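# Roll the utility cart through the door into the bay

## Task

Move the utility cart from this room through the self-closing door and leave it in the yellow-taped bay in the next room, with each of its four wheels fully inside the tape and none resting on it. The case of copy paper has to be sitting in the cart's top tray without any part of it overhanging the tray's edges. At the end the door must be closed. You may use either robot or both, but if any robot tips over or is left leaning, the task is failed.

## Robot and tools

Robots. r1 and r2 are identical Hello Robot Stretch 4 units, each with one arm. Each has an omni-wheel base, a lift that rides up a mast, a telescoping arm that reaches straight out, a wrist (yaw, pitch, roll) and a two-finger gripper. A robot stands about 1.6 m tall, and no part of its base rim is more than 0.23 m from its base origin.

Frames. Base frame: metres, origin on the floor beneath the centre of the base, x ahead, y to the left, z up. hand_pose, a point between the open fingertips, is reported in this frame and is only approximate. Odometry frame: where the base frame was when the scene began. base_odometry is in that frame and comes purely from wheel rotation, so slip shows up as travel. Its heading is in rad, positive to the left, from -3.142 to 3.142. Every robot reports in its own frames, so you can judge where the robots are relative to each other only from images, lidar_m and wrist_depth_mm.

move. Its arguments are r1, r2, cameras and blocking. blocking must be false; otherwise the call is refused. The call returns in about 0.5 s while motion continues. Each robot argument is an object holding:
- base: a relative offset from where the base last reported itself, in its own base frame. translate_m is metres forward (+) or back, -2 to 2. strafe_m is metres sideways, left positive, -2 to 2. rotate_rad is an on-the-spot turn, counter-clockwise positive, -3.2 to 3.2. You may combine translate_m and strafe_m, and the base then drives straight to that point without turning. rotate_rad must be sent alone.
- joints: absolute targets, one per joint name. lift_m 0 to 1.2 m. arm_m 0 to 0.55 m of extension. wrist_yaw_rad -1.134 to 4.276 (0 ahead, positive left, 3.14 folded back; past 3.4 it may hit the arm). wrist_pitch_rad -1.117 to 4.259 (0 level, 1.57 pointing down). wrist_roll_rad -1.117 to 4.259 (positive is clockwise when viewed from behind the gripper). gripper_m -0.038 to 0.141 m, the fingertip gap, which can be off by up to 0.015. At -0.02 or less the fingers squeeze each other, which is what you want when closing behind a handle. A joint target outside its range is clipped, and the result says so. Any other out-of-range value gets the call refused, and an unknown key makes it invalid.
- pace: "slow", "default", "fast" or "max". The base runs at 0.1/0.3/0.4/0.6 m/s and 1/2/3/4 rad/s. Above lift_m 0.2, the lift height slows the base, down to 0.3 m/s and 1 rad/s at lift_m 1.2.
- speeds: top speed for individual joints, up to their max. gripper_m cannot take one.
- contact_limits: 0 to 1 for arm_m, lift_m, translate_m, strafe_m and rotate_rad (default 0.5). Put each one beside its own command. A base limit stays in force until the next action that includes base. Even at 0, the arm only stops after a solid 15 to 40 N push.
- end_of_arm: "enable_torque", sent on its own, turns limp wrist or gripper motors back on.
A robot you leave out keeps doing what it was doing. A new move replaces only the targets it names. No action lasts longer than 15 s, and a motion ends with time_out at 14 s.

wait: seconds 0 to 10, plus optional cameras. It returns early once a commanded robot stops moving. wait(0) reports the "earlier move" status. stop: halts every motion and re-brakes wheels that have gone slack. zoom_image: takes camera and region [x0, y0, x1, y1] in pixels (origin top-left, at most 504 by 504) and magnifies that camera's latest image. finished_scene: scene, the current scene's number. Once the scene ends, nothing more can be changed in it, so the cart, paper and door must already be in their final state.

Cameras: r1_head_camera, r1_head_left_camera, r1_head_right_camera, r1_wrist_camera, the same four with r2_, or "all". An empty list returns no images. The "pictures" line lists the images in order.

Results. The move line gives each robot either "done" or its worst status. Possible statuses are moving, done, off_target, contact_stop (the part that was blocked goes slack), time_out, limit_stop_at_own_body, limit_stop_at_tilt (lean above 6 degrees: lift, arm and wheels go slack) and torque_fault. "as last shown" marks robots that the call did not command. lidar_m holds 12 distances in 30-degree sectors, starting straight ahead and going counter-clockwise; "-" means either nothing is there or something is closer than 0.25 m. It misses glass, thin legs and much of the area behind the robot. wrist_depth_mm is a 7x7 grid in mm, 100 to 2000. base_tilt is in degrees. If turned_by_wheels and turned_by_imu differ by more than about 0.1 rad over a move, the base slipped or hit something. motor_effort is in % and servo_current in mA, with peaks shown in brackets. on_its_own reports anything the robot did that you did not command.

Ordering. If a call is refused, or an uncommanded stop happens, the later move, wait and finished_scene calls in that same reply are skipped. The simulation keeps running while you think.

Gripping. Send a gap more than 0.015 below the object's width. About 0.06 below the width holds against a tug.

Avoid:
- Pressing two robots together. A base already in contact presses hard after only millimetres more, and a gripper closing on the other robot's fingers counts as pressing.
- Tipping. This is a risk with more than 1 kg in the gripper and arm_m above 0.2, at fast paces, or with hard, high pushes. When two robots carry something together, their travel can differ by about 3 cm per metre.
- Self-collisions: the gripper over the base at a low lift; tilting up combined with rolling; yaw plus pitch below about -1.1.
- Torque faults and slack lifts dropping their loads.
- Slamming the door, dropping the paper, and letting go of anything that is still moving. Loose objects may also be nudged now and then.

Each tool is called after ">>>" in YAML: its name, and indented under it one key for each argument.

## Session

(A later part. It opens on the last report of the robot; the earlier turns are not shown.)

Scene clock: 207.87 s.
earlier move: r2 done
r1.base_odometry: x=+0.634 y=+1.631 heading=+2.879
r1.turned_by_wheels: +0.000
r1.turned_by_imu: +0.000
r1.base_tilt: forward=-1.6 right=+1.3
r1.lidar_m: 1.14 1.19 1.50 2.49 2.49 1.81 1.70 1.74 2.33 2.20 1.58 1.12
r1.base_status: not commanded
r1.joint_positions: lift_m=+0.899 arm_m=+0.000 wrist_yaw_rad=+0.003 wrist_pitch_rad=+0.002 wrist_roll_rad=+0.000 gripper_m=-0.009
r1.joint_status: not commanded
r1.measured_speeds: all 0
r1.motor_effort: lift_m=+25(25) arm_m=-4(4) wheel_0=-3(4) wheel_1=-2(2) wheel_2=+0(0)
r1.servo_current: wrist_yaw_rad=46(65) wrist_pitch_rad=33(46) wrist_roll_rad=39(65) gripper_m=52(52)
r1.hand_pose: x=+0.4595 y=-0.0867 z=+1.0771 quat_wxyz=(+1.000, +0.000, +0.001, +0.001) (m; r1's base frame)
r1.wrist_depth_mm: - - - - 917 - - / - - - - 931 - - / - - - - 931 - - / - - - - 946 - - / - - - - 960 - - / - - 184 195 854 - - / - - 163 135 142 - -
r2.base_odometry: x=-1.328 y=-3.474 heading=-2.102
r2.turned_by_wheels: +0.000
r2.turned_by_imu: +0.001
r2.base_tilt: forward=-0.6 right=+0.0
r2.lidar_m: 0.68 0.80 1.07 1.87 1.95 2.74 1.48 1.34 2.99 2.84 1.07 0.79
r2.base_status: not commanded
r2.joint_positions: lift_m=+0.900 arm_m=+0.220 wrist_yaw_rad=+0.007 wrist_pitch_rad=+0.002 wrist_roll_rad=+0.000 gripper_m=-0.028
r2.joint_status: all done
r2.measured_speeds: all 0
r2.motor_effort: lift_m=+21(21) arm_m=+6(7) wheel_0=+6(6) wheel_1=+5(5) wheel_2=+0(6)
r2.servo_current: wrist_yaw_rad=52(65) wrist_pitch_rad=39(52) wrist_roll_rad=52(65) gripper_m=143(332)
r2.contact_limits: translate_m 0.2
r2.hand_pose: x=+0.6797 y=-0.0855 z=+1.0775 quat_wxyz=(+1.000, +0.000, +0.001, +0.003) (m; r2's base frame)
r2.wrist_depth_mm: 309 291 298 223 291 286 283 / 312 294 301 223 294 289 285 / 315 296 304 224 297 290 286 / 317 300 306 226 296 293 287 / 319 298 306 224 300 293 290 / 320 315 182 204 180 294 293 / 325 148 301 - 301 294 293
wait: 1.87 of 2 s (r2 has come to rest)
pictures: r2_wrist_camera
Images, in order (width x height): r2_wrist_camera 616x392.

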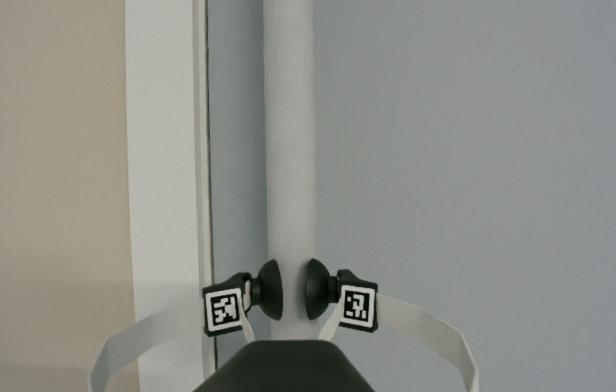

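>>> move:
  r2: {"joints":{"gripper_m":0.1}}
  cameras: []
  blocking: false

>>> wait:
  seconds: 2
  cameras: []

>>> move:
  r2: {"base":{"translate_m":0.05,"strafe_m":0.01},"contact_limits":{"translate_m":0.2},"pace":"slow"}
  cameras: []
  blocking: false

>>> wait:
  seconds: 3
  cameras: ["r2_wrist_camera"]

>>> move:
  r2: {"joints":{"gripper_m":-0.03}}
  cameras: []
  blocking: false

>>> wait:
  seconds: 2
  cameras: ["r2_wrist_camera"]

Scene clock: 215.70 s.
move: r2 moving
r1: as last shown
r1.lidar_m: 1.14 1.19 1.50 2.49 2.50 1.81 1.70 1.76 2.33 2.20 1.60 1.08
r1.servo_current: wrist_yaw_rad=20(52) wrist_pitch_rad=39(46) wrist_roll_rad=46(72) gripper_m=46(52)
r1.wrist_depth_mm: - - - - 946 - - / - - - - 946 - - / - - - - 931 - - / - - - - 931 - - / - - - - 931 - - / - - 184 194 854 - - / - - 163 135 142 - -
r2.base_odometry: x=-1.328 y=-3.474 heading=-2.102
r2.turned_by_wheels: +0.000
r2.turned_by_imu: +0.001
r2.base_tilt: forward=-0.7 right=+0.1
r2.lidar_m: 0.67 0.78 1.07 1.88 1.96 2.67 1.48 1.37 2.98 2.87 1.07 0.78
r2.base_status: not commanded
r2.joint_positions: lift_m=+0.900 arm_m=+0.220 wrist_yaw_rad=+0.007 wrist_pitch_rad=+0.002 wrist_roll_rad=+0.000 gripper_m=-0.003
r2.joint_status: gripper_m moving
r2.measured_speeds: all 0
r2.motor_effort: lift_m=+21(21) arm_m=+6(6) wheel_0=+6(6) wheel_1=+5(5) wheel_2=-1(1)
r2.servo_current: wrist_yaw_rad=65(65) wrist_pitch_rad=39(46) wrist_roll_rad=46(59) gripper_m=72(124)
r2.contact_limits: translate_m 0.2
r2.hand_pose: x=+0.6797 y=-0.0855 z=+1.0775 quat_wxyz=(+1.000, +0.000, +0.001, +0.003) (m; r2's base frame)
r2.wrist_depth_mm: 310 293 300 224 293 289 285 / 314 294 303 225 296 289 285 / 314 296 306 225 297 293 287 / 317 300 306 227 297 293 289 / 319 301 309 224 298 294 290 / 324 314 187 223 181 297 296 / 324 301 303 - 303 296 296
pictures: none
No camera images: "cameras" was empty.

Scene clock: 217.20 s.
earlier move: r2 done
r1.base_odometry: x=+0.634 y=+1.631 heading=+2.879
r1.turned_by_wheels: +0.000
r1.turned_by_imu: +0.000
r1.base_tilt: forward=-1.6 right=+1.3
r1.lidar_m: 1.13 1.20 1.53 2.50 2.50 1.79 1.68 1.76 2.30 2.19 1.57 1.12
r1.base_status: not commanded
r1.joint_positions: lift_m=+0.899 arm_m=+0.000 wrist_yaw_rad=+0.003 wrist_pitch_rad=+0.002 wrist_roll_rad=+0.000 gripper_m=-0.009
r1.joint_status: not commanded
r1.measured_speeds: all 0
r1.motor_effort: lift_m=+25(25) arm_m=-4(4) wheel_0=-4(4) wheel_1=-2(2) wheel_2=+0(0)
r1.servo_current: wrist_yaw_rad=39(65) wrist_pitch_rad=39(46) wrist_roll_rad=52(72) gripper_m=46(52)
r1.hand_pose: x=+0.4595 y=-0.0867 z=+1.0771 quat_wxyz=(+1.000, +0.000, +0.001, +0.001) (m; r1's base frame)
r1.wrist_depth_mm: - - - - 960 - - / - - - - 917 - - / - - - - 931 - - / - - - - 917 - - / - - - - 946 - - / - - 184 194 854 - - / - - 163 135 142 - -
r2.base_odometry: x=-1.328 y=-3.474 heading=-2.102
r2.turned_by_wheels: +0.000
r2.turned_by_imu: +0.000
r2.base_tilt: forward=-0.7 right=+0.1
r2.lidar_m: 0.67 0.76 1.08 1.88 1.96 2.68 1.49 1.36 2.98 2.87 1.08 0.77
r2.base_status: not commanded
r2.joint_positions: lift_m=+0.900 arm_m=+0.220 wrist_yaw_rad=+0.003 wrist_pitch_rad=+0.002 wrist_roll_rad=+0.000 gripper_m=+0.100
r2.joint_status: all done
r2.measured_speeds: all 0
r2.motor_effort: lift_m=+21(21) arm_m=+6(6) wheel_0=+6(7) wheel_1=+4(5) wheel_2=+0(1)
r2.servo_current: wrist_yaw_rad=46(65) wrist_pitch_rad=39(46) wrist_roll_rad=33(59) gripper_m=46(124)
r2.contact_limits: translate_m 0.2
r2.hand_pose: x=+0.6794 y=-0.0866 z=+1.0775 quat_wxyz=(+1.000, +0.000, +0.001, +0.001) (m; r2's base frame)
r2.wrist_depth_mm: 309 291 301 296 293 293 289 / 310 293 303 298 297 293 290 / 312 296 304 300 297 294 291 / 314 296 307 301 297 296 293 / 319 298 307 303 301 298 293 / 319 300 199 228 195 300 297 / 320 303 307 - 306 301 298
wait: 1.50 of 2 s (r2 has come to rest)
pictures: none
No camera images: "cameras" was empty.

Scene clock: 217.70 s.
move: r2 moving
r1: as last shown
r1.lidar_m: 1.14 1.20 1.47 2.51 2.51 1.79 1.70 1.77 2.32 2.19 1.58 1.13
r1.motor_effort: lift_m=+25(25) arm_m=-4(4) wheel_0=-3(4) wheel_1=-2(2) wheel_2=+0(0)
r1.servo_current: wrist_yaw_rad=46(65) wrist_pitch_rad=46(52) wrist_roll_rad=46(59) gripper_m=39(52)
r1.wrist_depth_mm: - - - - 946 - - / - - - - 931 - - / - - - - 931 - - / - - - - 946 - - / - - - - 946 - - / - - 184 194 854 - - / - - 163 135 142 - -
r2.base_odometry: x=-1.332 y=-3.486 heading=-2.102
r2.turned_by_wheels: +0.000
r2.turned_by_imu: +0.000
r2.base_tilt: forward=-0.7 right=+0.1
r2.lidar_m: 0.65 0.78 1.07 1.85 1.98 2.69 1.49 1.37 2.98 2.76 1.06 0.75
r2.base_status: translate_m moving; strafe_m moving
r2.joint_positions: lift_m=+0.900 arm_m=+0.220 wrist_yaw_rad=+0.003 wrist_pitch_rad=+0.002 wrist_roll_rad=+0.000 gripper_m=+0.100
r2.joint_status: not commanded
r2.measured_speeds: translate_m=+0.049 strafe_m=+0.010 rotate_rad=-0.001 lift_m=+0.000 arm_m=+0.000 wrist_yaw_rad=+0.000 wrist_pitch_rad=+0.000 wrist_roll_rad=+0.000
r2.motor_effort: lift_m=+21(21) arm_m=+6(6) wheel_0=+7(8) wheel_1=+7(8) wheel_2=-10(11)
r2.servo_current: wrist_yaw_rad=52(65) wrist_pitch_rad=39(46) wrist_roll_rad=46(59) gripper_m=59(59)
r2.contact_limits: translate_m 0.2
r2.hand_pose: x=+0.6794 y=-0.0866 z=+1.0775 quat_wxyz=(+1.000, +0.000, +0.001, +0.001) (m; r2's base frame)
r2.wrist_depth_mm: 297 281 290 283 283 281 279 / 300 283 293 286 287 283 279 / 300 285 296 290 289 285 281 / 304 286 296 216 289 287 283 / 304 287 298 293 293 289 287 / 307 290 200 216 195 289 286 / 309 291 301 - 294 290 287
pictures: none
No camera images: "cameras" was empty.

Scene clock: 218.90 s.
earlier move: r2 done
r1.base_odometry: x=+0.634 y=+1.631 heading=+2.879
r1.turned_by_wheels: +0.000
r1.turned_by_imu: +0.000
r1.base_tilt: forward=-1.6 right=+1.3
r1.lidar_m: 1.13 1.18 1.52 2.49 2.52 1.79 1.71 1.75 2.30 2.21 1.58 1.12
r1.base_status: not commanded
r1.joint_positions: lift_m=+0.899 arm_m=+0.000 wrist_yaw_rad=+0.003 wrist_pitch_rad=+0.002 wrist_roll_rad=+0.000 gripper_m=-0.009
r1.joint_status: not commanded
r1.measured_speeds: all 0
r1.motor_effort: lift_m=+25(25) arm_m=-4(4) wheel_0=-4(4) wheel_1=-2(2) wheel_2=+0(0)
r1.servo_current: wrist_yaw_rad=59(65) wrist_pitch_rad=39(52) wrist_roll_rad=39(59) gripper_m=52(52)
r1.hand_pose: x=+0.4595 y=-0.0867 z=+1.0771 quat_wxyz=(+1.000, +0.000, +0.001, +0.001) (m; r1's base frame)
r1.wrist_depth_mm: - - - - 931 - - / - - - - 931 - - / - - - - 931 - - / - - - - 917 - - / - - - - 946 - - / - - 183 195 854 - - / - - 162 135 142 - -
r2.base_odometry: x=-1.345 y=-3.522 heading=-2.102
r2.turned_by_wheels: +0.000
r2.turned_by_imu: +0.000
r2.base_tilt: forward=-0.7 right=+0.1
r2.lidar_m: 0.61 0.73 1.01 1.86 1.98 2.67 1.56 1.40 2.98 2.67 1.02 0.73
r2.base_status: done
r2.joint_positions: lift_m=+0.900 arm_m=+0.220 wrist_yaw_rad=+0.003 wrist_pitch_rad=+0.002 wrist_roll_rad=+0.000 gripper_m=+0.100
r2.joint_status: not commanded
r2.measured_speeds: all 0
r2.motor_effort: lift_m=+21(21) arm_m=+6(6) wheel_0=+4(8) wheel_1=+4(8) wheel_2=-7(11)
r2.servo_current: wrist_yaw_rad=52(65) wrist_pitch_rad=39(46) wrist_roll_rad=33(59) gripper_m=52(59)
r2.contact_limits: translate_m 0.2
r2.hand_pose: x=+0.6794 y=-0.0866 z=+1.0775 quat_wxyz=(+1.000, +0.000, +0.001, +0.001) (m; r2's base frame)
r2.wrist_depth_mm: 258 242 252 174 247 243 240 / 259 242 255 248 249 244 241 / 262 245 255 175 250 247 244 / 264 246 256 176 250 248 246 / 264 248 259 177 253 249 248 / 266 248 199 178 197 250 249 / 270 250 262 - 255 252 250
wait: 1.20 of 3 s (r2 has come to rest)
pictures: r2_wrist_camera
Images, in order (width x height): r2_wrist_camera 616x392.

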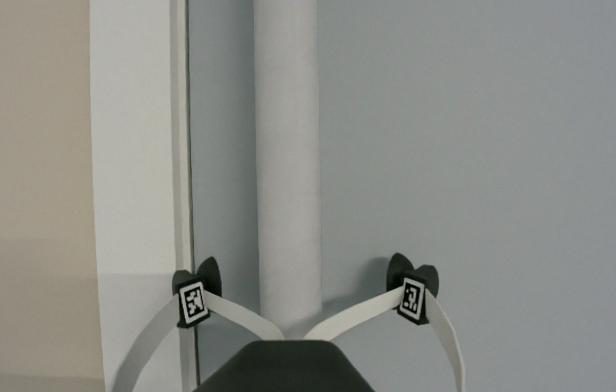

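Scene clock: 219.40 s.
move: r2 moving
r1: as last shown
r1.lidar_m: 1.15 1.20 1.51 2.48 2.49 1.80 1.70 1.76 2.33 2.19 1.58 1.12
r1.servo_current: wrist_yaw_rad=39(65) wrist_pitch_rad=46(46) wrist_roll_rad=52(52) gripper_m=52(52)
r1.wrist_depth_mm: - - - - 917 - - / - - - - 931 - - / - - - - 931 - - / - - - - 931 - - / - - - - 931 - - / - - 184 195 854 - - / - - 163 135 142 - -
r2.base_odometry: x=-1.345 y=-3.522 heading=-2.102
r2.turned_by_wheels: +0.000
r2.turned_by_imu: +0.000
r2.base_tilt: forward=-0.7 right=+0.1
r2.lidar_m: 0.62 0.72 1.03 1.86 1.95 2.72 1.57 1.41 2.99 2.66 1.02 0.73
r2.base_status: not commanded
r2.joint_positions: lift_m=+0.900 arm_m=+0.220 wrist_yaw_rad=+0.003 wrist_pitch_rad=+0.002 wrist_roll_rad=+0.000 gripper_m=+0.083
r2.joint_status: gripper_m moving
r2.measured_speeds: all 0
r2.motor_effort: lift_m=+21(21) arm_m=+6(6) wheel_0=+4(5) wheel_1=+4(4) wheel_2=-7(7)
r2.servo_current: wrist_yaw_rad=46(59) wrist_pitch_rad=46(46) wrist_roll_rad=52(59) gripper_m=91(104)
r2.contact_limits: translate_m 0.2
r2.hand_pose: x=+0.6794 y=-0.0866 z=+1.0775 quat_wxyz=(+1.000, +0.000, +0.001, +0.001) (m; r2's base frame)
r2.wrist_depth_mm: 258 241 254 174 247 243 241 / 259 242 254 249 249 246 242 / 260 245 256 175 250 247 243 / 264 245 257 176 251 247 245 / 266 248 258 176 252 249 247 / 266 249 198 178 194 250 248 / 268 251 263 - 255 251 250
pictures: none
No camera images: "cameras" was empty.

Scene clock: 220.90 s.
earlier move: r2 done
r1.base_odometry: x=+0.634 y=+1.631 heading=+2.879
r1.turned_by_wheels: +0.000
r1.turned_by_imu: +0.000
r1.base_tilt: forward=-1.6 right=+1.3
r1.lidar_m: 1.13 1.18 1.52 2.49 2.51 1.77 1.69 1.77 2.34 2.18 1.59 1.14
r1.base_status: not commanded
r1.joint_positions: lift_m=+0.899 arm_m=+0.000 wrist_yaw_rad=+0.003 wrist_pitch_rad=+0.002 wrist_roll_rad=+0.000 gripper_m=-0.009
r1.joint_status: not commanded
r1.measured_speeds: all 0
r1.motor_effort: lift_m=+25(25) arm_m=-4(4) wheel_0=-3(4) wheel_1=-2(2) wheel_2=+0(0)
r1.servo_current: wrist_yaw_rad=46(72) wrist_pitch_rad=39(46) wrist_roll_rad=52(59) gripper_m=52(59)
r1.hand_pose: x=+0.4595 y=-0.0867 z=+1.0771 quat_wxyz=(+1.000, +0.000, +0.001, +0.001) (m; r1's base frame)
r1.wrist_depth_mm: - - - - 946 - - / - - - - 946 - - / - - - - 931 - - / - - - - 946 - - / - - - - 960 - - / - - 184 195 854 - - / - - 163 135 142 - -
r2.base_odometry: x=-1.345 y=-3.523 heading=-2.101
r2.turned_by_wheels: +0.001
r2.turned_by_imu: +0.001
r2.base_tilt: forward=-0.6 right=+0.1
r2.lidar_m: 0.63 0.71 1.02 1.87 1.95 2.72 1.55 1.42 3.01 2.65 0.99 0.73
r2.base_status: not commanded
r2.joint_positions: lift_m=+0.900 arm_m=+0.220 wrist_yaw_rad=+0.007 wrist_pitch_rad=+0.002 wrist_roll_rad=+0.000 gripper_m=-0.028
r2.joint_status: all done
r2.measured_speeds: all 0
r2.motor_effort: lift_m=+21(21) arm_m=-4(6) wheel_0=+1(5) wheel_1=+2(5) wheel_2=+7(7)
r2.servo_current: wrist_yaw_rad=52(65) wrist_pitch_rad=39(46) wrist_roll_rad=52(59) gripper_m=137(273)
r2.contact_limits: translate_m 0.2
r2.hand_pose: x=+0.6799 y=-0.0855 z=+1.0775 quat_wxyz=(+1.000, +0.000, +0.001, +0.003) (m; r2's base frame)
r2.wrist_depth_mm: 258 240 244 162 237 235 231 / 259 242 246 163 238 236 232 / 260 244 247 164 240 237 234 / 262 244 249 167 242 238 236 / 265 246 249 167 243 240 236 / 265 249 186 167 180 240 237 / 268 264 254 - 245 - 239
wait: 1.50 of 2 s (r2 has come to rest)
pictures: r2_wrist_camera
Images, in order (width x height): r2_wrist_camera 616x392.

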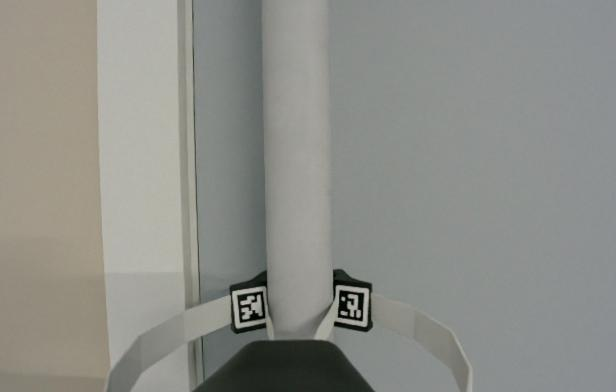

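>>> move:
  r2: {"base":{"translate_m":-0.151,"strafe_m":-0.074},"joints":{"wrist_yaw_rad":0.182},"speeds":{"wrist_yaw_rad":0.1},"pace":"slow"}
  cameras: []
  blocking: false

>>> wait:
  seconds: 5
  cameras: ["r2_wrist_camera","r2_head_camera","r1_head_camera"]

Scene clock: 254.47 s.
move: r2 moving
r1: as last shown
r1.lidar_m: 1.13 1.20 1.51 2.50 2.51 1.78 1.70 1.76 2.31 2.20 1.57 1.12
r1.servo_current: wrist_yaw_rad=59(59) wrist_pitch_rad=46(46) wrist_roll_rad=46(52) gripper_m=52(59)
r1.wrist_depth_mm: - - - - - - - / - - - - - - - / - - - - 946 - - / - - - - 946 - - / - - - - 946 - - / - - 183 194 854 - - / - - 163 135 142 - -
r2.base_odometry: x=-1.344 y=-3.509 heading=-2.101
r2.turned_by_wheels: +0.000
r2.turned_by_imu: +0.001
r2.base_tilt: forward=-0.6 right=+0.1
r2.lidar_m: 0.61 0.74 1.04 1.86 1.97 2.70 1.53 1.39 3.00 2.69 1.01 0.72
r2.base_status: translate_m moving; strafe_m moving
r2.joint_positions: lift_m=+0.900 arm_m=+0.220 wrist_yaw_rad=+0.046 wrist_pitch_rad=+0.002 wrist_roll_rad=+0.000 gripper_m=-0.028
r2.joint_status: wrist_yaw_rad moving
r2.measured_speeds: translate_m=-0.048 strafe_m=-0.023 rotate_rad=+0.000 lift_m=+0.000 arm_m=+0.000 wrist_yaw_rad=+0.100 wrist_pitch_rad=+0.000 wrist_roll_rad=+0.000
r2.motor_effort: lift_m=+21(21) arm_m=-4(4) wheel_0=-6(9) wheel_1=-11(12) wheel_2=+19(19)
r2.servo_current: wrist_yaw_rad=52(85) wrist_pitch_rad=39(52) wrist_roll_rad=46(52) gripper_m=137(143)
r2.hand_pose: x=+0.6830 y=-0.0741 z=+1.0775 quat_wxyz=(+1.000, +0.000, +0.001, +0.023) (m; r2's base frame)
r2.wrist_depth_mm: 272 254 246 162 237 232 228 / 274 253 248 165 238 234 229 / 276 256 249 165 238 234 230 / 277 258 250 166 240 236 232 / 281 259 252 167 242 237 233 / 283 262 185 167 180 238 236 / 285 277 257 - 244 237 236
pictures: none
No camera images: "cameras" was empty.

Scene clock: 256.83 s.
earlier move: r2 done
r1.base_odometry: x=+0.634 y=+1.631 heading=+2.879
r1.turned_by_wheels: +0.000
r1.turned_by_imu: +0.000
r1.base_tilt: forward=-1.6 right=+1.3
r1.lidar_m: 1.22 1.23 1.49 2.49 2.52 1.80 1.69 1.76 2.33 2.18 1.56 1.12
r1.base_status: not commanded
r1.joint_positions: lift_m=+0.899 arm_m=+0.000 wrist_yaw_rad=+0.003 wrist_pitch_rad=+0.002 wrist_roll_rad=+0.000 gripper_m=-0.009
r1.joint_status: not commanded
r1.measured_speeds: all 0
r1.motor_effort: lift_m=+25(25) arm_m=-4(4) wheel_0=-3(4) wheel_1=-2(2) wheel_2=+0(0)
r1.servo_current: wrist_yaw_rad=46(65) wrist_pitch_rad=46(52) wrist_roll_rad=52(65) gripper_m=52(59)
r1.hand_pose: x=+0.4595 y=-0.0867 z=+1.0771 quat_wxyz=(+1.000, +0.000, +0.001, +0.001) (m; r1's base frame)
r1.wrist_depth_mm: - - - - - - - / - - - - - - - / - - - - 1060 - - / - - - - 1060 - - / - - - - 854 - - / - - 184 194 181 - - / - - 163 134 142 - -
r2.base_odometry: x=-1.332 y=-3.356 heading=-2.100
r2.turned_by_wheels: +0.001
r2.turned_by_imu: +0.002
r2.base_tilt: forward=-0.6 right=+0.0
r2.lidar_m: 0.62 0.88 1.24 1.92 2.02 2.80 1.33 1.24 2.91 2.81 1.16 0.75
r2.base_status: done
r2.joint_positions: lift_m=+0.900 arm_m=+0.220 wrist_yaw_rad=+0.192 wrist_pitch_rad=+0.002 wrist_roll_rad=+0.000 gripper_m=-0.028
r2.joint_status: all done
r2.measured_speeds: all 0
r2.motor_effort: lift_m=+21(21) arm_m=-4(5) wheel_0=+2(10) wheel_1=-5(12) wheel_2=+19(22)
r2.servo_current: wrist_yaw_rad=59(85) wrist_pitch_rad=39(52) wrist_roll_rad=52(59) gripper_m=124(143)
r2.hand_pose: x=+0.6907 y=-0.0309 z=+1.0775 quat_wxyz=(+0.995, +0.000, +0.001, +0.096) (m; r2's base frame)
r2.wrist_depth_mm: 473 442 247 163 236 229 224 / 469 445 249 164 236 230 226 / 477 449 250 165 237 231 226 / 477 452 251 167 238 233 228 / - 455 253 166 240 235 229 / - 459 186 166 182 235 231 / - 469 257 - 243 234 233
wait: 2.37 of 5 s (r2 has come to rest)
pictures: r1_head_camera, r2_head_camera, r2_wrist_camera
Images, in order (width x height): r1_head_camera 420x560, r2_head_camera 420x560, r2_wrist_camera 616x392.

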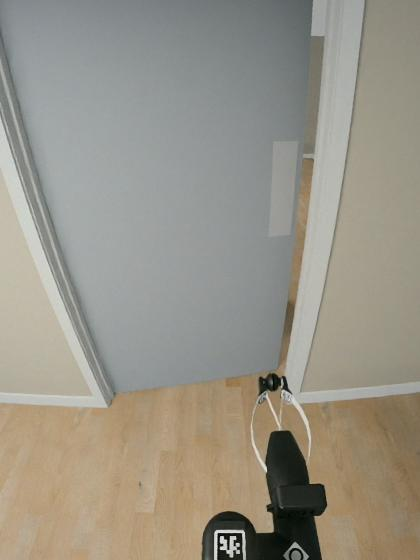

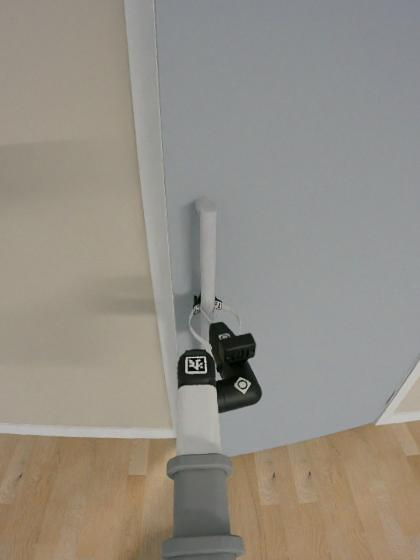

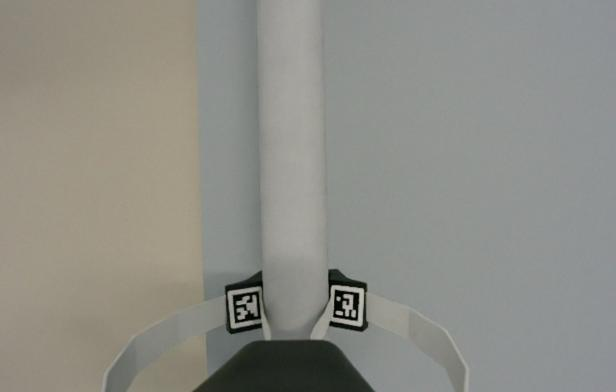

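>>> move:
  r2: {"base":{"translate_m":-0.251,"strafe_m":-0.22},"joints":{"wrist_yaw_rad":0.53},"speeds":{"wrist_yaw_rad":0.1},"pace":"slow"}
  cameras: []
  blocking: false

>>> wait:
  seconds: 6
  cameras: ["r2_wrist_camera"]

>>> move:
  r2: {"base":{"translate_m":-0.162,"strafe_m":-0.294},"joints":{"wrist_yaw_rad":0.88},"speeds":{"wrist_yaw_rad":0.1},"pace":"slow"}
  cameras: []
  blocking: false

>>> wait:
  seconds: 6
  cameras: ["r2_wrist_camera","r2_head_left_camera","r1_head_camera"]

Scene clock: 266.37 s.
move: r2 moving
r1: as last shown
r1.lidar_m: 1.23 1.24 1.49 2.48 2.51 1.81 1.68 1.78 2.32 2.20 1.58 1.14
r1.motor_effort: lift_m=+25(25) arm_m=-4(4) wheel_0=-4(4) wheel_1=-2(2) wheel_2=+0(0)
r1.servo_current: wrist_yaw_rad=72(72) wrist_pitch_rad=39(46) wrist_roll_rad=59(59) gripper_m=46(59)
r1.wrist_depth_mm: - - - - - - - / - - - - - - - / - - - - 1078 - - / - - - - 1060 - - / - - - - 1078 - - / - - 184 195 842 - - / - - 162 135 142 - -
r2.base_odometry: x=-1.335 y=-3.343 heading=-2.098
r2.turned_by_wheels: +0.001
r2.turned_by_imu: +0.002
r2.base_tilt: forward=-0.6 right=+0.1
r2.lidar_m: 0.63 0.89 1.23 1.95 2.05 2.85 1.28 1.24 2.88 2.79 1.20 0.78
r2.base_status: translate_m moving; strafe_m moving
r2.joint_positions: lift_m=+0.900 arm_m=+0.220 wrist_yaw_rad=+0.231 wrist_pitch_rad=+0.002 wrist_roll_rad=+0.000 gripper_m=-0.028
r2.joint_status: wrist_yaw_rad moving
r2.measured_speeds: translate_m=-0.040 strafe_m=-0.034 rotate_rad=-0.002 lift_m=+0.000 arm_m=+0.000 wrist_yaw_rad=+0.096 wrist_pitch_rad=+0.000 wrist_roll_rad=+0.000
r2.motor_effort: lift_m=+21(21) arm_m=-4(4) wheel_0=+10(10) wheel_1=-10(12) wheel_2=+22(24)
r2.servo_current: wrist_yaw_rad=33(98) wrist_pitch_rad=39(39) wrist_roll_rad=52(59) gripper_m=137(137)
r2.hand_pose: x=+0.6917 y=-0.0190 z=+1.0775 quat_wxyz=(+0.993, +0.000, +0.001, +0.115) (m; r2's base frame)
r2.wrist_depth_mm: - 462 248 162 234 226 221 / - 462 250 163 235 227 221 / - 466 253 164 236 229 224 / - 469 253 167 238 230 225 / - 469 255 167 240 232 226 / - 477 186 167 181 234 227 / - - 452 - 241 231 229
pictures: none
No camera images: "cameras" was empty.

Scene clock: 270.43 s.
earlier move: r2 done
r1.base_odometry: x=+0.634 y=+1.631 heading=+2.879
r1.turned_by_wheels: +0.000
r1.turned_by_imu: +0.000
r1.base_tilt: forward=-1.6 right=+1.3
r1.lidar_m: 1.35 1.27 1.49 2.48 2.50 1.78 1.71 1.77 2.31 2.20 1.60 1.12
r1.base_status: not commanded
r1.joint_positions: lift_m=+0.899 arm_m=+0.000 wrist_yaw_rad=+0.003 wrist_pitch_rad=+0.002 wrist_roll_rad=+0.000 gripper_m=-0.009
r1.joint_status: not commanded
r1.measured_speeds: all 0
r1.motor_effort: lift_m=+25(25) arm_m=-4(4) wheel_0=-4(4) wheel_1=-2(2) wheel_2=+0(0)
r1.servo_current: wrist_yaw_rad=59(78) wrist_pitch_rad=39(52) wrist_roll_rad=59(65) gripper_m=52(59)
r1.hand_pose: x=+0.4595 y=-0.0867 z=+1.0771 quat_wxyz=(+1.000, +0.000, +0.001, +0.001) (m; r1's base frame)
r1.wrist_depth_mm: - - - - - - - / - - - - - - - / - - - 1336 - - - / - - - 1308 - - - / - - - - - - - / - - 183 195 831 - - / - - 163 135 152 - -
r2.base_odometry: x=-1.396 y=-3.029 heading=-2.096
r2.turned_by_wheels: +0.002
r2.turned_by_imu: +0.071
r2.base_tilt: forward=-0.6 right=+0.0
r2.lidar_m: 0.60 1.14 1.63 2.15 2.31 3.39 0.98 1.10 2.61 2.57 1.37 0.83
r2.base_status: done
r2.joint_positions: lift_m=+0.900 arm_m=+0.220 wrist_yaw_rad=+0.544 wrist_pitch_rad=+0.002 wrist_roll_rad=+0.000 gripper_m=-0.029
r2.joint_status: all done
r2.measured_speeds: all 0
r2.motor_effort: lift_m=+21(21) arm_m=-6(7) wheel_0=+20(24) wheel_1=-1(12) wheel_2=+24(28)
r2.servo_current: wrist_yaw_rad=78(143) wrist_pitch_rad=39(52) wrist_roll_rad=52(65) gripper_m=111(137)
r2.hand_pose: x=+0.6831 y=+0.0743 z=+1.0775 quat_wxyz=(+0.963, +0.000, +0.001, +0.268) (m; r2's base frame)
r2.wrist_depth_mm: - - 255 166 224 211 203 / 1756 - 257 166 227 212 - / 1756 - 258 166 228 213 205 / 1756 - 259 167 230 214 205 / - - 262 168 230 216 207 / 1808 - 180 168 181 218 208 / - - - - 231 213 209
wait: 4.07 of 6 s (r2 has come to rest)
pictures: r2_wrist_camera
Images, in order (width x height): r2_wrist_camera 616x392.

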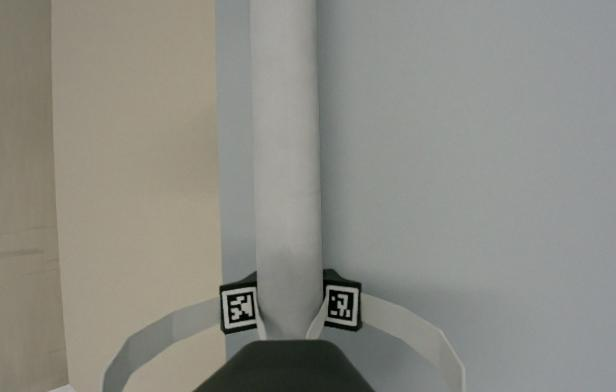

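Scene clock: 270.93 s.
move: r2 moving
r1: as last shown
r1.lidar_m: 1.32 1.23 1.49 2.49 2.52 1.79 1.70 1.75 2.30 2.19 1.56 1.12
r1.motor_effort: lift_m=+25(25) arm_m=-4(4) wheel_0=-3(4) wheel_1=-2(2) wheel_2=+0(0)
r1.servo_current: wrist_yaw_rad=65(78) wrist_pitch_rad=39(46) wrist_roll_rad=39(59) gripper_m=52(52)
r1.wrist_depth_mm: - - - - - - - / - - - - - - - / - - - 1336 - - - / - - - 1308 - - - / - - - - - - - / - - 183 195 866 - - / - - 163 135 153 - -
r2.base_odometry: x=-1.403 y=-3.018 heading=-2.094
r2.turned_by_wheels: +0.003
r2.turned_by_imu: +0.007
r2.base_tilt: forward=-0.6 right=+0.0
r2.lidar_m: 0.61 1.16 1.69 2.17 2.35 3.42 0.96 1.06 2.61 2.56 1.41 0.83
r2.base_status: translate_m moving; strafe_m moving
r2.joint_positions: lift_m=+0.900 arm_m=+0.220 wrist_yaw_rad=+0.582 wrist_pitch_rad=+0.002 wrist_roll_rad=+0.000 gripper_m=-0.029
r2.joint_status: wrist_yaw_rad moving
r2.measured_speeds: translate_m=-0.024 strafe_m=-0.045 rotate_rad=+0.004 lift_m=+0.000 arm_m=+0.000 wrist_yaw_rad=+0.107 wrist_pitch_rad=+0.000 wrist_roll_rad=+0.000
r2.motor_effort: lift_m=+21(21) arm_m=-6(7) wheel_0=+18(22) wheel_1=-5(9) wheel_2=+22(27)
r2.servo_current: wrist_yaw_rad=13(78) wrist_pitch_rad=39(46) wrist_roll_rad=65(65) gripper_m=104(111)
r2.hand_pose: x=+0.6801 y=+0.0854 z=+1.0775 quat_wxyz=(+0.958, +0.000, +0.001, +0.287) (m; r2's base frame)
r2.wrist_depth_mm: - - 255 164 224 209 200 / - - 257 164 226 211 202 / - - 259 165 228 211 202 / - - 259 167 230 213 203 / 1808 - 262 166 231 214 204 / 1808 - 183 167 181 215 206 / - - - - 230 212 206
pictures: none
No camera images: "cameras" was empty.

Scene clock: 275.40 s.
earlier move: r2 done
r1.base_odometry: x=+0.634 y=+1.631 heading=+2.879
r1.turned_by_wheels: +0.000
r1.turned_by_imu: +0.000
r1.base_tilt: forward=-1.6 right=+1.3
r1.lidar_m: 1.42 1.25 1.50 2.50 2.50 1.80 1.69 1.78 2.28 2.20 1.57 1.13
r1.base_status: not commanded
r1.joint_positions: lift_m=+0.899 arm_m=+0.000 wrist_yaw_rad=+0.003 wrist_pitch_rad=+0.002 wrist_roll_rad=+0.000 gripper_m=-0.009
r1.joint_status: not commanded
r1.measured_speeds: all 0
r1.motor_effort: lift_m=+25(25) arm_m=-4(4) wheel_0=-3(4) wheel_1=-2(2) wheel_2=+0(0)
r1.servo_current: wrist_yaw_rad=52(78) wrist_pitch_rad=39(52) wrist_roll_rad=72(72) gripper_m=46(59)
r1.hand_pose: x=+0.4595 y=-0.0867 z=+1.0771 quat_wxyz=(+1.000, +0.000, +0.001, +0.001) (m; r1's base frame)
r1.wrist_depth_mm: - - - - - - - / - - - - - - - / - - - 1430 - - - / - - - 1430 - - - / - - - 1464 - - - / - - 185 194 842 - - / - - 163 151 152 - -
r2.base_odometry: x=-1.570 y=-2.742 heading=-2.094
r2.turned_by_wheels: -0.001
r2.turned_by_imu: +0.261
r2.base_tilt: forward=-0.6 right=-0.1
r2.lidar_m: 0.59 0.66 2.47 2.49 3.09 0.94 1.04 2.53 2.28 1.87 1.17 0.76
r2.base_status: done
r2.joint_positions: lift_m=+0.900 arm_m=+0.220 wrist_yaw_rad=+0.891 wrist_pitch_rad=+0.002 wrist_roll_rad=+0.000 gripper_m=-0.029
r2.joint_status: all done
r2.measured_speeds: all 0
r2.motor_effort: lift_m=+21(21) arm_m=-10(10) wheel_0=+11(29) wheel_1=+1(11) wheel_2=+13(29)
r2.servo_current: wrist_yaw_rad=72(85) wrist_pitch_rad=39(46) wrist_roll_rad=46(65) gripper_m=111(117)
r2.hand_pose: x=+0.6405 y=+0.1694 z=+1.0775 quat_wxyz=(+0.902, +0.000, +0.001, +0.431) (m; r2's base frame)
r2.wrist_depth_mm: - - - 163 211 179 - / - - - 165 213 181 - / - - - 165 216 187 164 / - - - 168 218 180 165 / - - - 166 219 185 169 / - - 186 167 179 182 167 / - - - - 216 178 -
wait: 4.47 of 6 s (r2 has come to rest)
pictures: r1_head_camera, r2_head_left_camera, r2_wrist_camera
Images, in order (width x height): r1_head_camera 420x560, r2_head_left_camera 420x672, r2_wrist_camera 616x392.

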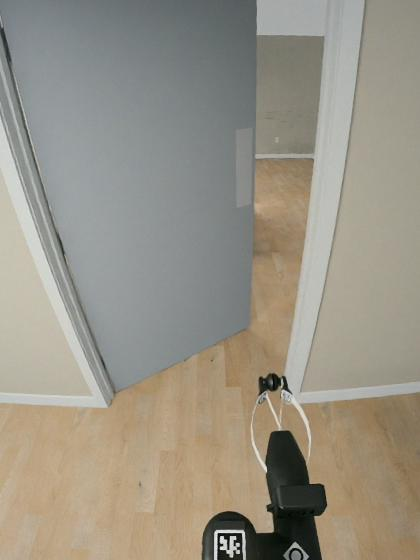

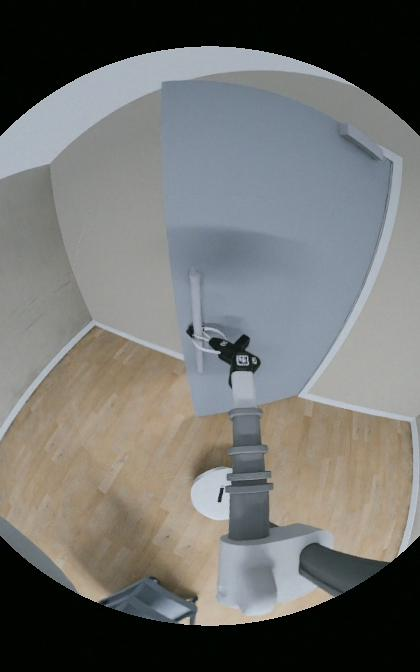

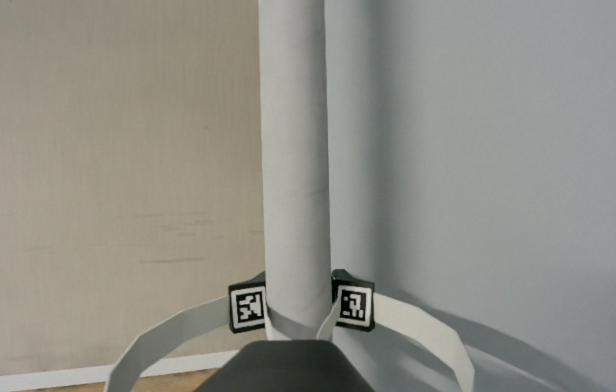

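>>> move:
  r2: {"base":{"translate_m":-0.223,"strafe_m":-0.215},"pace":"slow"}
  cameras: []
  blocking: false

>>> wait:
  seconds: 6
  cameras: ["r2_wrist_camera","r2_head_left_camera","r1_head_left_camera"]

Scene clock: 302.77 s.
move: r2 moving
r1: as last shown
r1.lidar_m: 1.37 1.24 1.50 2.50 2.48 1.79 1.70 1.77 2.31 2.21 1.56 1.11
r1.motor_effort: lift_m=+25(25) arm_m=-4(4) wheel_0=-4(4) wheel_1=-2(2) wheel_2=+0(0)
r1.servo_current: wrist_yaw_rad=59(65) wrist_pitch_rad=46(52) wrist_roll_rad=39(52) gripper_m=52(52)
r1.wrist_depth_mm: - - - - - - - / - - - - - - - / - - - 1464 - - - / - - - 1499 - - - / - - - 1464 - - - / - - 184 195 854 - - / - - 163 151 153 - -
r2.base_odometry: x=-1.573 y=-2.729 heading=-2.092
r2.turned_by_wheels: +0.003
r2.turned_by_imu: +0.008
r2.base_tilt: forward=-0.7 right=+0.0
r2.lidar_m: 0.58 0.68 2.46 2.49 3.11 0.95 1.04 2.51 2.26 1.86 1.19 0.78
r2.base_status: translate_m moving; strafe_m moving
r2.joint_positions: lift_m=+0.900 arm_m=+0.220 wrist_yaw_rad=+0.891 wrist_pitch_rad=+0.002 wrist_roll_rad=+0.000 gripper_m=-0.029
r2.joint_status: not commanded
r2.measured_speeds: translate_m=-0.034 strafe_m=-0.036 rotate_rad=+0.005 lift_m=+0.000 arm_m=+0.000 wrist_yaw_rad=+0.000 wrist_pitch_rad=+0.000 wrist_roll_rad=+0.000
r2.motor_effort: lift_m=+21(21) arm_m=-10(10) wheel_0=+15(18) wheel_1=-6(10) wheel_2=+22(24)
r2.servo_current: wrist_yaw_rad=72(78) wrist_pitch_rad=39(46) wrist_roll_rad=33(59) gripper_m=111(117)
r2.hand_pose: x=+0.6405 y=+0.1694 z=+1.0775 quat_wxyz=(+0.902, +0.000, +0.001, +0.431) (m; r2's base frame)
r2.wrist_depth_mm: - - - 163 211 179 - / - - - 165 213 181 - / - - - 164 216 186 163 / - - - 168 216 180 165 / - - - 166 219 185 169 / - - 187 167 180 182 167 / - - - - 216 178 -
pictures: none
No camera images: "cameras" was empty.

Scene clock: 306.70 s.
earlier move: r2 done
r1.base_odometry: x=+0.634 y=+1.631 heading=+2.879
r1.turned_by_wheels: +0.000
r1.turned_by_imu: +0.000
r1.base_tilt: forward=-1.6 right=+1.3
r1.lidar_m: 1.47 1.24 1.50 2.49 2.52 1.78 1.69 1.76 2.34 2.20 1.57 1.12
r1.base_status: not commanded
r1.joint_positions: lift_m=+0.899 arm_m=+0.000 wrist_yaw_rad=+0.003 wrist_pitch_rad=+0.002 wrist_roll_rad=+0.000 gripper_m=-0.009
r1.joint_status: not commanded
r1.measured_speeds: all 0
r1.motor_effort: lift_m=+25(25) arm_m=-4(4) wheel_0=-3(4) wheel_1=-2(2) wheel_2=+0(0)
r1.servo_current: wrist_yaw_rad=46(78) wrist_pitch_rad=33(52) wrist_roll_rad=46(78) gripper_m=46(59)
r1.hand_pose: x=+0.4595 y=-0.0867 z=+1.0771 quat_wxyz=(+1.000, +0.000, +0.001, +0.001) (m; r1's base frame)
r1.wrist_depth_mm: - - - - - - - / - - - - - - - / - - - - - - - / - - - - - - - / - - - - - - - / - - 185 194 854 - - / - - 163 151 152 - -
r2.base_odometry: x=-1.646 y=-2.442 heading=-2.092
r2.turned_by_wheels: +0.000
r2.turned_by_imu: +0.276
r2.base_tilt: forward=-0.7 right=+0.0
r2.lidar_m: 0.60 0.68 2.73 2.97 0.98 1.00 2.61 2.06 2.02 1.41 1.09 0.74
r2.base_status: done
r2.joint_positions: lift_m=+0.900 arm_m=+0.220 wrist_yaw_rad=+0.891 wrist_pitch_rad=+0.002 wrist_roll_rad=+0.000 gripper_m=-0.029
r2.joint_status: not commanded
r2.measured_speeds: all 0
r2.motor_effort: lift_m=+21(21) arm_m=-8(11) wheel_0=+13(26) wheel_1=+1(12) wheel_2=+16(30)
r2.servo_current: wrist_yaw_rad=59(78) wrist_pitch_rad=33(46) wrist_roll_rad=52(65) gripper_m=98(117)
r2.hand_pose: x=+0.6404 y=+0.1694 z=+1.0775 quat_wxyz=(+0.902, +0.000, +0.001, +0.431) (m; r2's base frame)
r2.wrist_depth_mm: - - - 163 210 177 - / - - - 165 212 176 158 / - - - 164 214 177 - / - - - 168 216 178 - / - - - 166 217 179 - / - - 186 166 180 179 - / - - - - 213 167 -
wait: 3.93 of 6 s (r2 has come to rest)
pictures: r1_head_left_camera, r2_head_left_camera, r2_wrist_camera
Images, in order (width x height): r1_head_left_camera 420x672, r2_head_left_camera 420x672, r2_wrist_camera 616x392.

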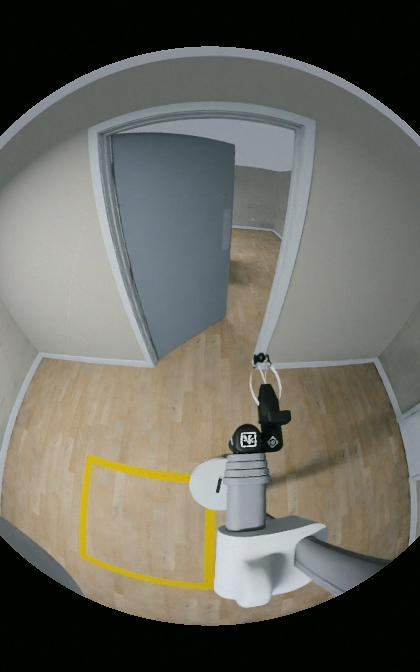

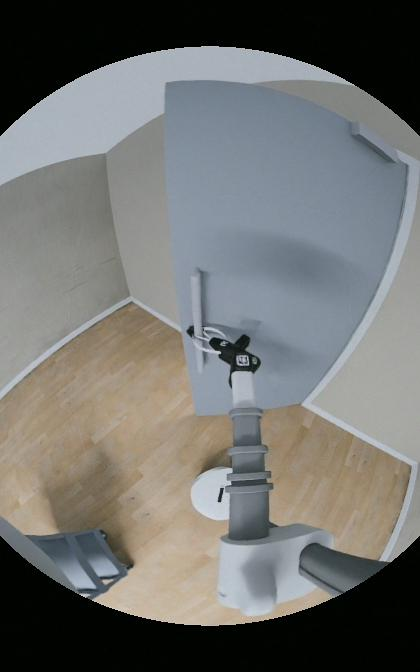

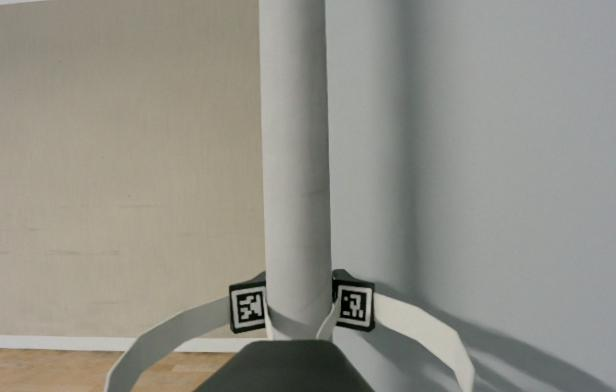

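>>> move:
  r2: {"base":{"translate_m":-0.223,"strafe_m":-0.215},"pace":"slow"}
  cameras: []
  blocking: false

>>> wait:
  seconds: 6
  cameras: []

>>> move:
  r2: {"base":{"translate_m":-0.21,"strafe_m":-0.205},"pace":"slow"}
  cameras: []
  blocking: false

>>> wait:
  seconds: 6
  cameras: ["r2_wrist_camera","r2_head_left_camera","r1_head_left_camera"]

Scene clock: 316.83 s.
move: r2 moving
r1: as last shown
r1.base_tilt: forward=-1.5 right=+1.3
r1.lidar_m: 1.49 1.24 1.48 2.49 2.48 1.80 1.71 1.78 2.31 2.20 1.57 1.12
r1.motor_effort: lift_m=+25(25) arm_m=-4(4) wheel_0=-4(4) wheel_1=-2(2) wheel_2=+0(0)
r1.servo_current: wrist_yaw_rad=46(72) wrist_pitch_rad=39(46) wrist_roll_rad=33(65) gripper_m=52(52)
r1.wrist_depth_mm: - - - - - - - / - - - - - - - / - - - - - - - / - - - - - - - / - - - - - - - / - - 184 195 842 - - / - - 162 151 152 - -
r2.base_odometry: x=-1.649 y=-2.429 heading=-2.089
r2.turned_by_wheels: +0.003
r2.turned_by_imu: +0.010
r2.base_tilt: forward=-0.6 right=+0.0
r2.lidar_m: 0.62 0.70 2.70 2.96 0.98 1.03 2.54 2.04 2.00 1.36 1.09 0.74
r2.base_status: translate_m moving; strafe_m moving
r2.joint_positions: lift_m=+0.900 arm_m=+0.220 wrist_yaw_rad=+0.891 wrist_pitch_rad=+0.002 wrist_roll_rad=+0.000 gripper_m=-0.029
r2.joint_status: not commanded
r2.measured_speeds: translate_m=-0.030 strafe_m=-0.039 rotate_rad=+0.008 lift_m=+0.000 arm_m=+0.000 wrist_yaw_rad=+0.000 wrist_pitch_rad=+0.000 wrist_roll_rad=+0.000
r2.motor_effort: lift_m=+21(21) arm_m=-9(9) wheel_0=+18(21) wheel_1=-8(8) wheel_2=+22(25)
r2.servo_current: wrist_yaw_rad=72(72) wrist_pitch_rad=39(46) wrist_roll_rad=33(59) gripper_m=111(117)
r2.hand_pose: x=+0.6404 y=+0.1694 z=+1.0775 quat_wxyz=(+0.902, +0.000, +0.001, +0.431) (m; r2's base frame)
r2.wrist_depth_mm: - - - 163 209 176 - / - - - 164 211 174 157 / - - - 164 217 176 - / - - - 167 215 177 - / - - - 166 216 177 - / - - 186 167 180 178 - / - - - - 211 169 -
pictures: none
No camera images: "cameras" was empty.

Scene clock: 320.70 s.
earlier move: r2 done
r1.base_odometry: x=+0.634 y=+1.631 heading=+2.879
r1.turned_by_wheels: +0.000
r1.turned_by_imu: +0.000
r1.base_tilt: forward=-1.6 right=+1.3
r1.lidar_m: 1.58 1.25 1.48 2.48 2.50 1.79 1.70 1.76 2.30 2.18 1.56 1.13
r1.base_status: not commanded
r1.joint_positions: lift_m=+0.899 arm_m=+0.000 wrist_yaw_rad=+0.003 wrist_pitch_rad=+0.002 wrist_roll_rad=+0.000 gripper_m=-0.009
r1.joint_status: not commanded
r1.measured_speeds: all 0
r1.motor_effort: lift_m=+25(25) arm_m=-4(4) wheel_0=-4(4) wheel_1=-2(2) wheel_2=+0(0)
r1.servo_current: wrist_yaw_rad=39(72) wrist_pitch_rad=46(52) wrist_roll_rad=65(65) gripper_m=46(59)
r1.hand_pose: x=+0.4595 y=-0.0867 z=+1.0771 quat_wxyz=(+1.000, +0.000, +0.001, +0.001) (m; r1's base frame)
r1.wrist_depth_mm: - - - - - - - / - - - - - - - / - - - - - - - / - - 1661 - - - - / - - - - - - - / - - 183 195 842 - - / - - 163 151 153 - -
r2.base_odometry: x=-1.722 y=-2.142 heading=-2.089
r2.turned_by_wheels: +0.000
r2.turned_by_imu: +0.312
r2.base_tilt: forward=-0.6 right=+0.1
r2.lidar_m: 0.61 0.68 3.03 1.13 1.12 2.81 1.93 1.77 1.56 1.06 0.93 0.66
r2.base_status: done
r2.joint_positions: lift_m=+0.900 arm_m=+0.220 wrist_yaw_rad=+0.891 wrist_pitch_rad=+0.002 wrist_roll_rad=+0.000 gripper_m=-0.029
r2.joint_status: not commanded
r2.measured_speeds: all 0
r2.motor_effort: lift_m=+21(21) arm_m=-9(10) wheel_0=+17(25) wheel_1=-4(12) wheel_2=+22(29)
r2.servo_current: wrist_yaw_rad=59(78) wrist_pitch_rad=39(46) wrist_roll_rad=46(59) gripper_m=104(117)
r2.hand_pose: x=+0.6405 y=+0.1694 z=+1.0775 quat_wxyz=(+0.902, +0.000, +0.001, +0.431) (m; r2's base frame)
r2.wrist_depth_mm: - - - 163 209 169 - / - - - 165 211 165 - / - - - 163 220 172 - / - - - 168 215 173 - / - - - 166 216 169 150 / - - 186 167 180 170 - / - - - - 210 156 -
wait: 3.87 of 6 s (r2 has come to rest)
pictures: none
No camera images: "cameras" was empty.

Scene clock: 321.20 s.
move: r2 moving
r1: as last shown
r1.lidar_m: 1.54 1.25 1.50 2.49 2.49 1.78 1.71 1.77 2.31 2.20 1.56 1.12
r1.motor_effort: lift_m=+25(25) arm_m=-4(4) wheel_0=-3(4) wheel_1=-2(2) wheel_2=+0(0)
r1.servo_current: wrist_yaw_rad=46(59) wrist_pitch_rad=52(52) wrist_roll_rad=46(59) gripper_m=52(52)
r1.wrist_depth_mm: - - - - - - - / - - - - - - - / - - - - - - - / - - 1708 - - - - / - - - - - - - / - - 183 193 854 - - / - - 163 151 153 - -
r2.base_odometry: x=-1.725 y=-2.130 heading=-2.087
r2.turned_by_wheels: +0.003
r2.turned_by_imu: +0.014
r2.base_tilt: forward=-0.6 right=+0.1
r2.lidar_m: 0.60 0.71 3.03 1.09 1.11 2.73 1.89 1.77 1.55 1.07 0.88 0.67
r2.base_status: translate_m moving; strafe_m moving
r2.joint_positions: lift_m=+0.900 arm_m=+0.220 wrist_yaw_rad=+0.891 wrist_pitch_rad=+0.002 wrist_roll_rad=+0.000 gripper_m=-0.029
r2.joint_status: not commanded
r2.measured_speeds: translate_m=-0.029 strafe_m=-0.040 rotate_rad=+0.007 lift_m=+0.000 arm_m=+0.000 wrist_yaw_rad=+0.000 wrist_pitch_rad=+0.000 wrist_roll_rad=+0.000
r2.motor_effort: lift_m=+21(21) arm_m=-10(10) wheel_0=+20(22) wheel_1=-7(9) wheel_2=+23(25)
r2.servo_current: wrist_yaw_rad=65(78) wrist_pitch_rad=39(46) wrist_roll_rad=52(52) gripper_m=111(111)
r2.hand_pose: x=+0.6405 y=+0.1694 z=+1.0775 quat_wxyz=(+0.902, +0.000, +0.001, +0.431) (m; r2's base frame)
r2.wrist_depth_mm: - - - 163 208 163 - / - - - 164 209 165 - / - - - 164 212 167 - / - - - 167 214 173 - / - - - 166 215 168 149 / - - 187 166 180 169 - / - - - - 209 - -
pictures: none
No camera images: "cameras" was empty.

Scene clock: 324.93 s.
earlier move: r2 done
r1.base_odometry: x=+0.634 y=+1.631 heading=+2.879
r1.turned_by_wheels: +0.000
r1.turned_by_imu: +0.000
r1.base_tilt: forward=-1.6 right=+1.3
r1.lidar_m: 1.66 1.24 1.49 2.51 2.52 1.78 1.69 1.75 2.32 2.18 1.59 1.12
r1.base_status: not commanded
r1.joint_positions: lift_m=+0.899 arm_m=+0.000 wrist_yaw_rad=+0.003 wrist_pitch_rad=+0.002 wrist_roll_rad=+0.000 gripper_m=-0.009
r1.joint_status: not commanded
r1.measured_speeds: all 0
r1.motor_effort: lift_m=+25(25) arm_m=-4(4) wheel_0=-3(4) wheel_1=-2(2) wheel_2=+0(0)
r1.servo_current: wrist_yaw_rad=33(78) wrist_pitch_rad=46(52) wrist_roll_rad=46(65) gripper_m=46(59)
r1.hand_pose: x=+0.4595 y=-0.0867 z=+1.0771 quat_wxyz=(+1.000, +0.000, +0.001, +0.001) (m; r1's base frame)
r1.wrist_depth_mm: - - - - - - - / - - - - - - - / - - 1808 - - - - / - - 1808 - - - - / - - - - - - - / - - 184 195 842 - - / - - 163 181 153 - -
r2.base_odometry: x=-1.796 y=-1.859 heading=-2.087
r2.turned_by_wheels: -0.001
r2.turned_by_imu: +0.350
r2.base_tilt: forward=-0.6 right=+0.0
r2.lidar_m: 0.58 0.73 1.35 1.32 3.10 1.87 1.62 1.63 0.97 0.86 0.74 0.59
r2.base_status: done
r2.joint_positions: lift_m=+0.900 arm_m=+0.220 wrist_yaw_rad=+0.887 wrist_pitch_rad=+0.002 wrist_roll_rad=+0.000 gripper_m=-0.029
r2.joint_status: not commanded
r2.measured_speeds: all 0
r2.motor_effort: lift_m=+20(21) arm_m=-9(11) wheel_0=+10(26) wheel_1=-3(12) wheel_2=+16(30)
r2.servo_current: wrist_yaw_rad=72(78) wrist_pitch_rad=39(46) wrist_roll_rad=46(59) gripper_m=104(117)
r2.hand_pose: x=+0.6412 y=+0.1683 z=+1.0776 quat_wxyz=(+0.903, +0.000, +0.001, +0.429) (m; r2's base frame)
r2.wrist_depth_mm: - - - 162 212 154 - / - - - 163 215 155 - / - - - 164 229 157 - / - - - 167 231 158 135 / 1229 - - 167 233 159 136 / - - 186 167 181 159 136 / 1499 - - - 211 142 -
wait: 3.73 of 6 s (r2 has come to rest)
pictures: r1_head_left_camera, r2_head_left_camera, r2_wrist_camera
Images, in order (width x height): r1_head_left_camera 420x672, r2_head_left_camera 420x672, r2_wrist_camera 616x392.

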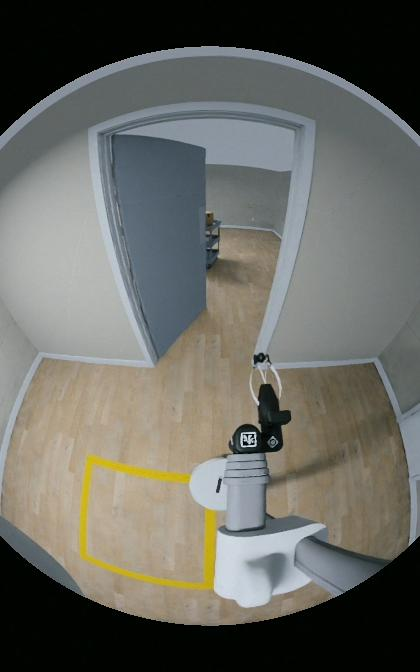

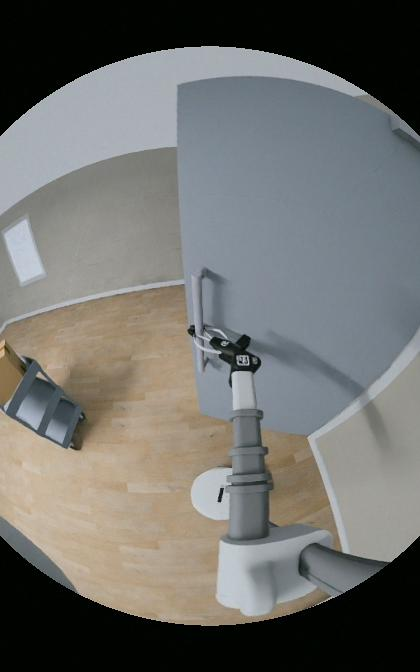

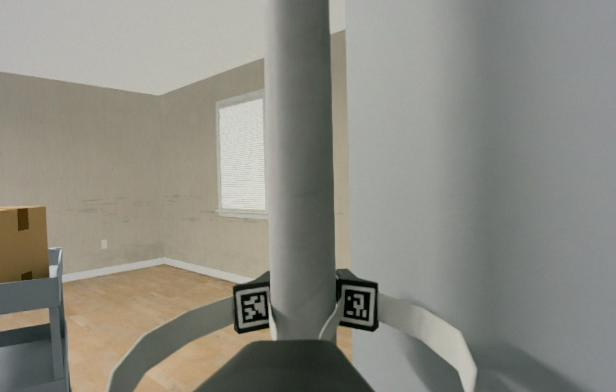

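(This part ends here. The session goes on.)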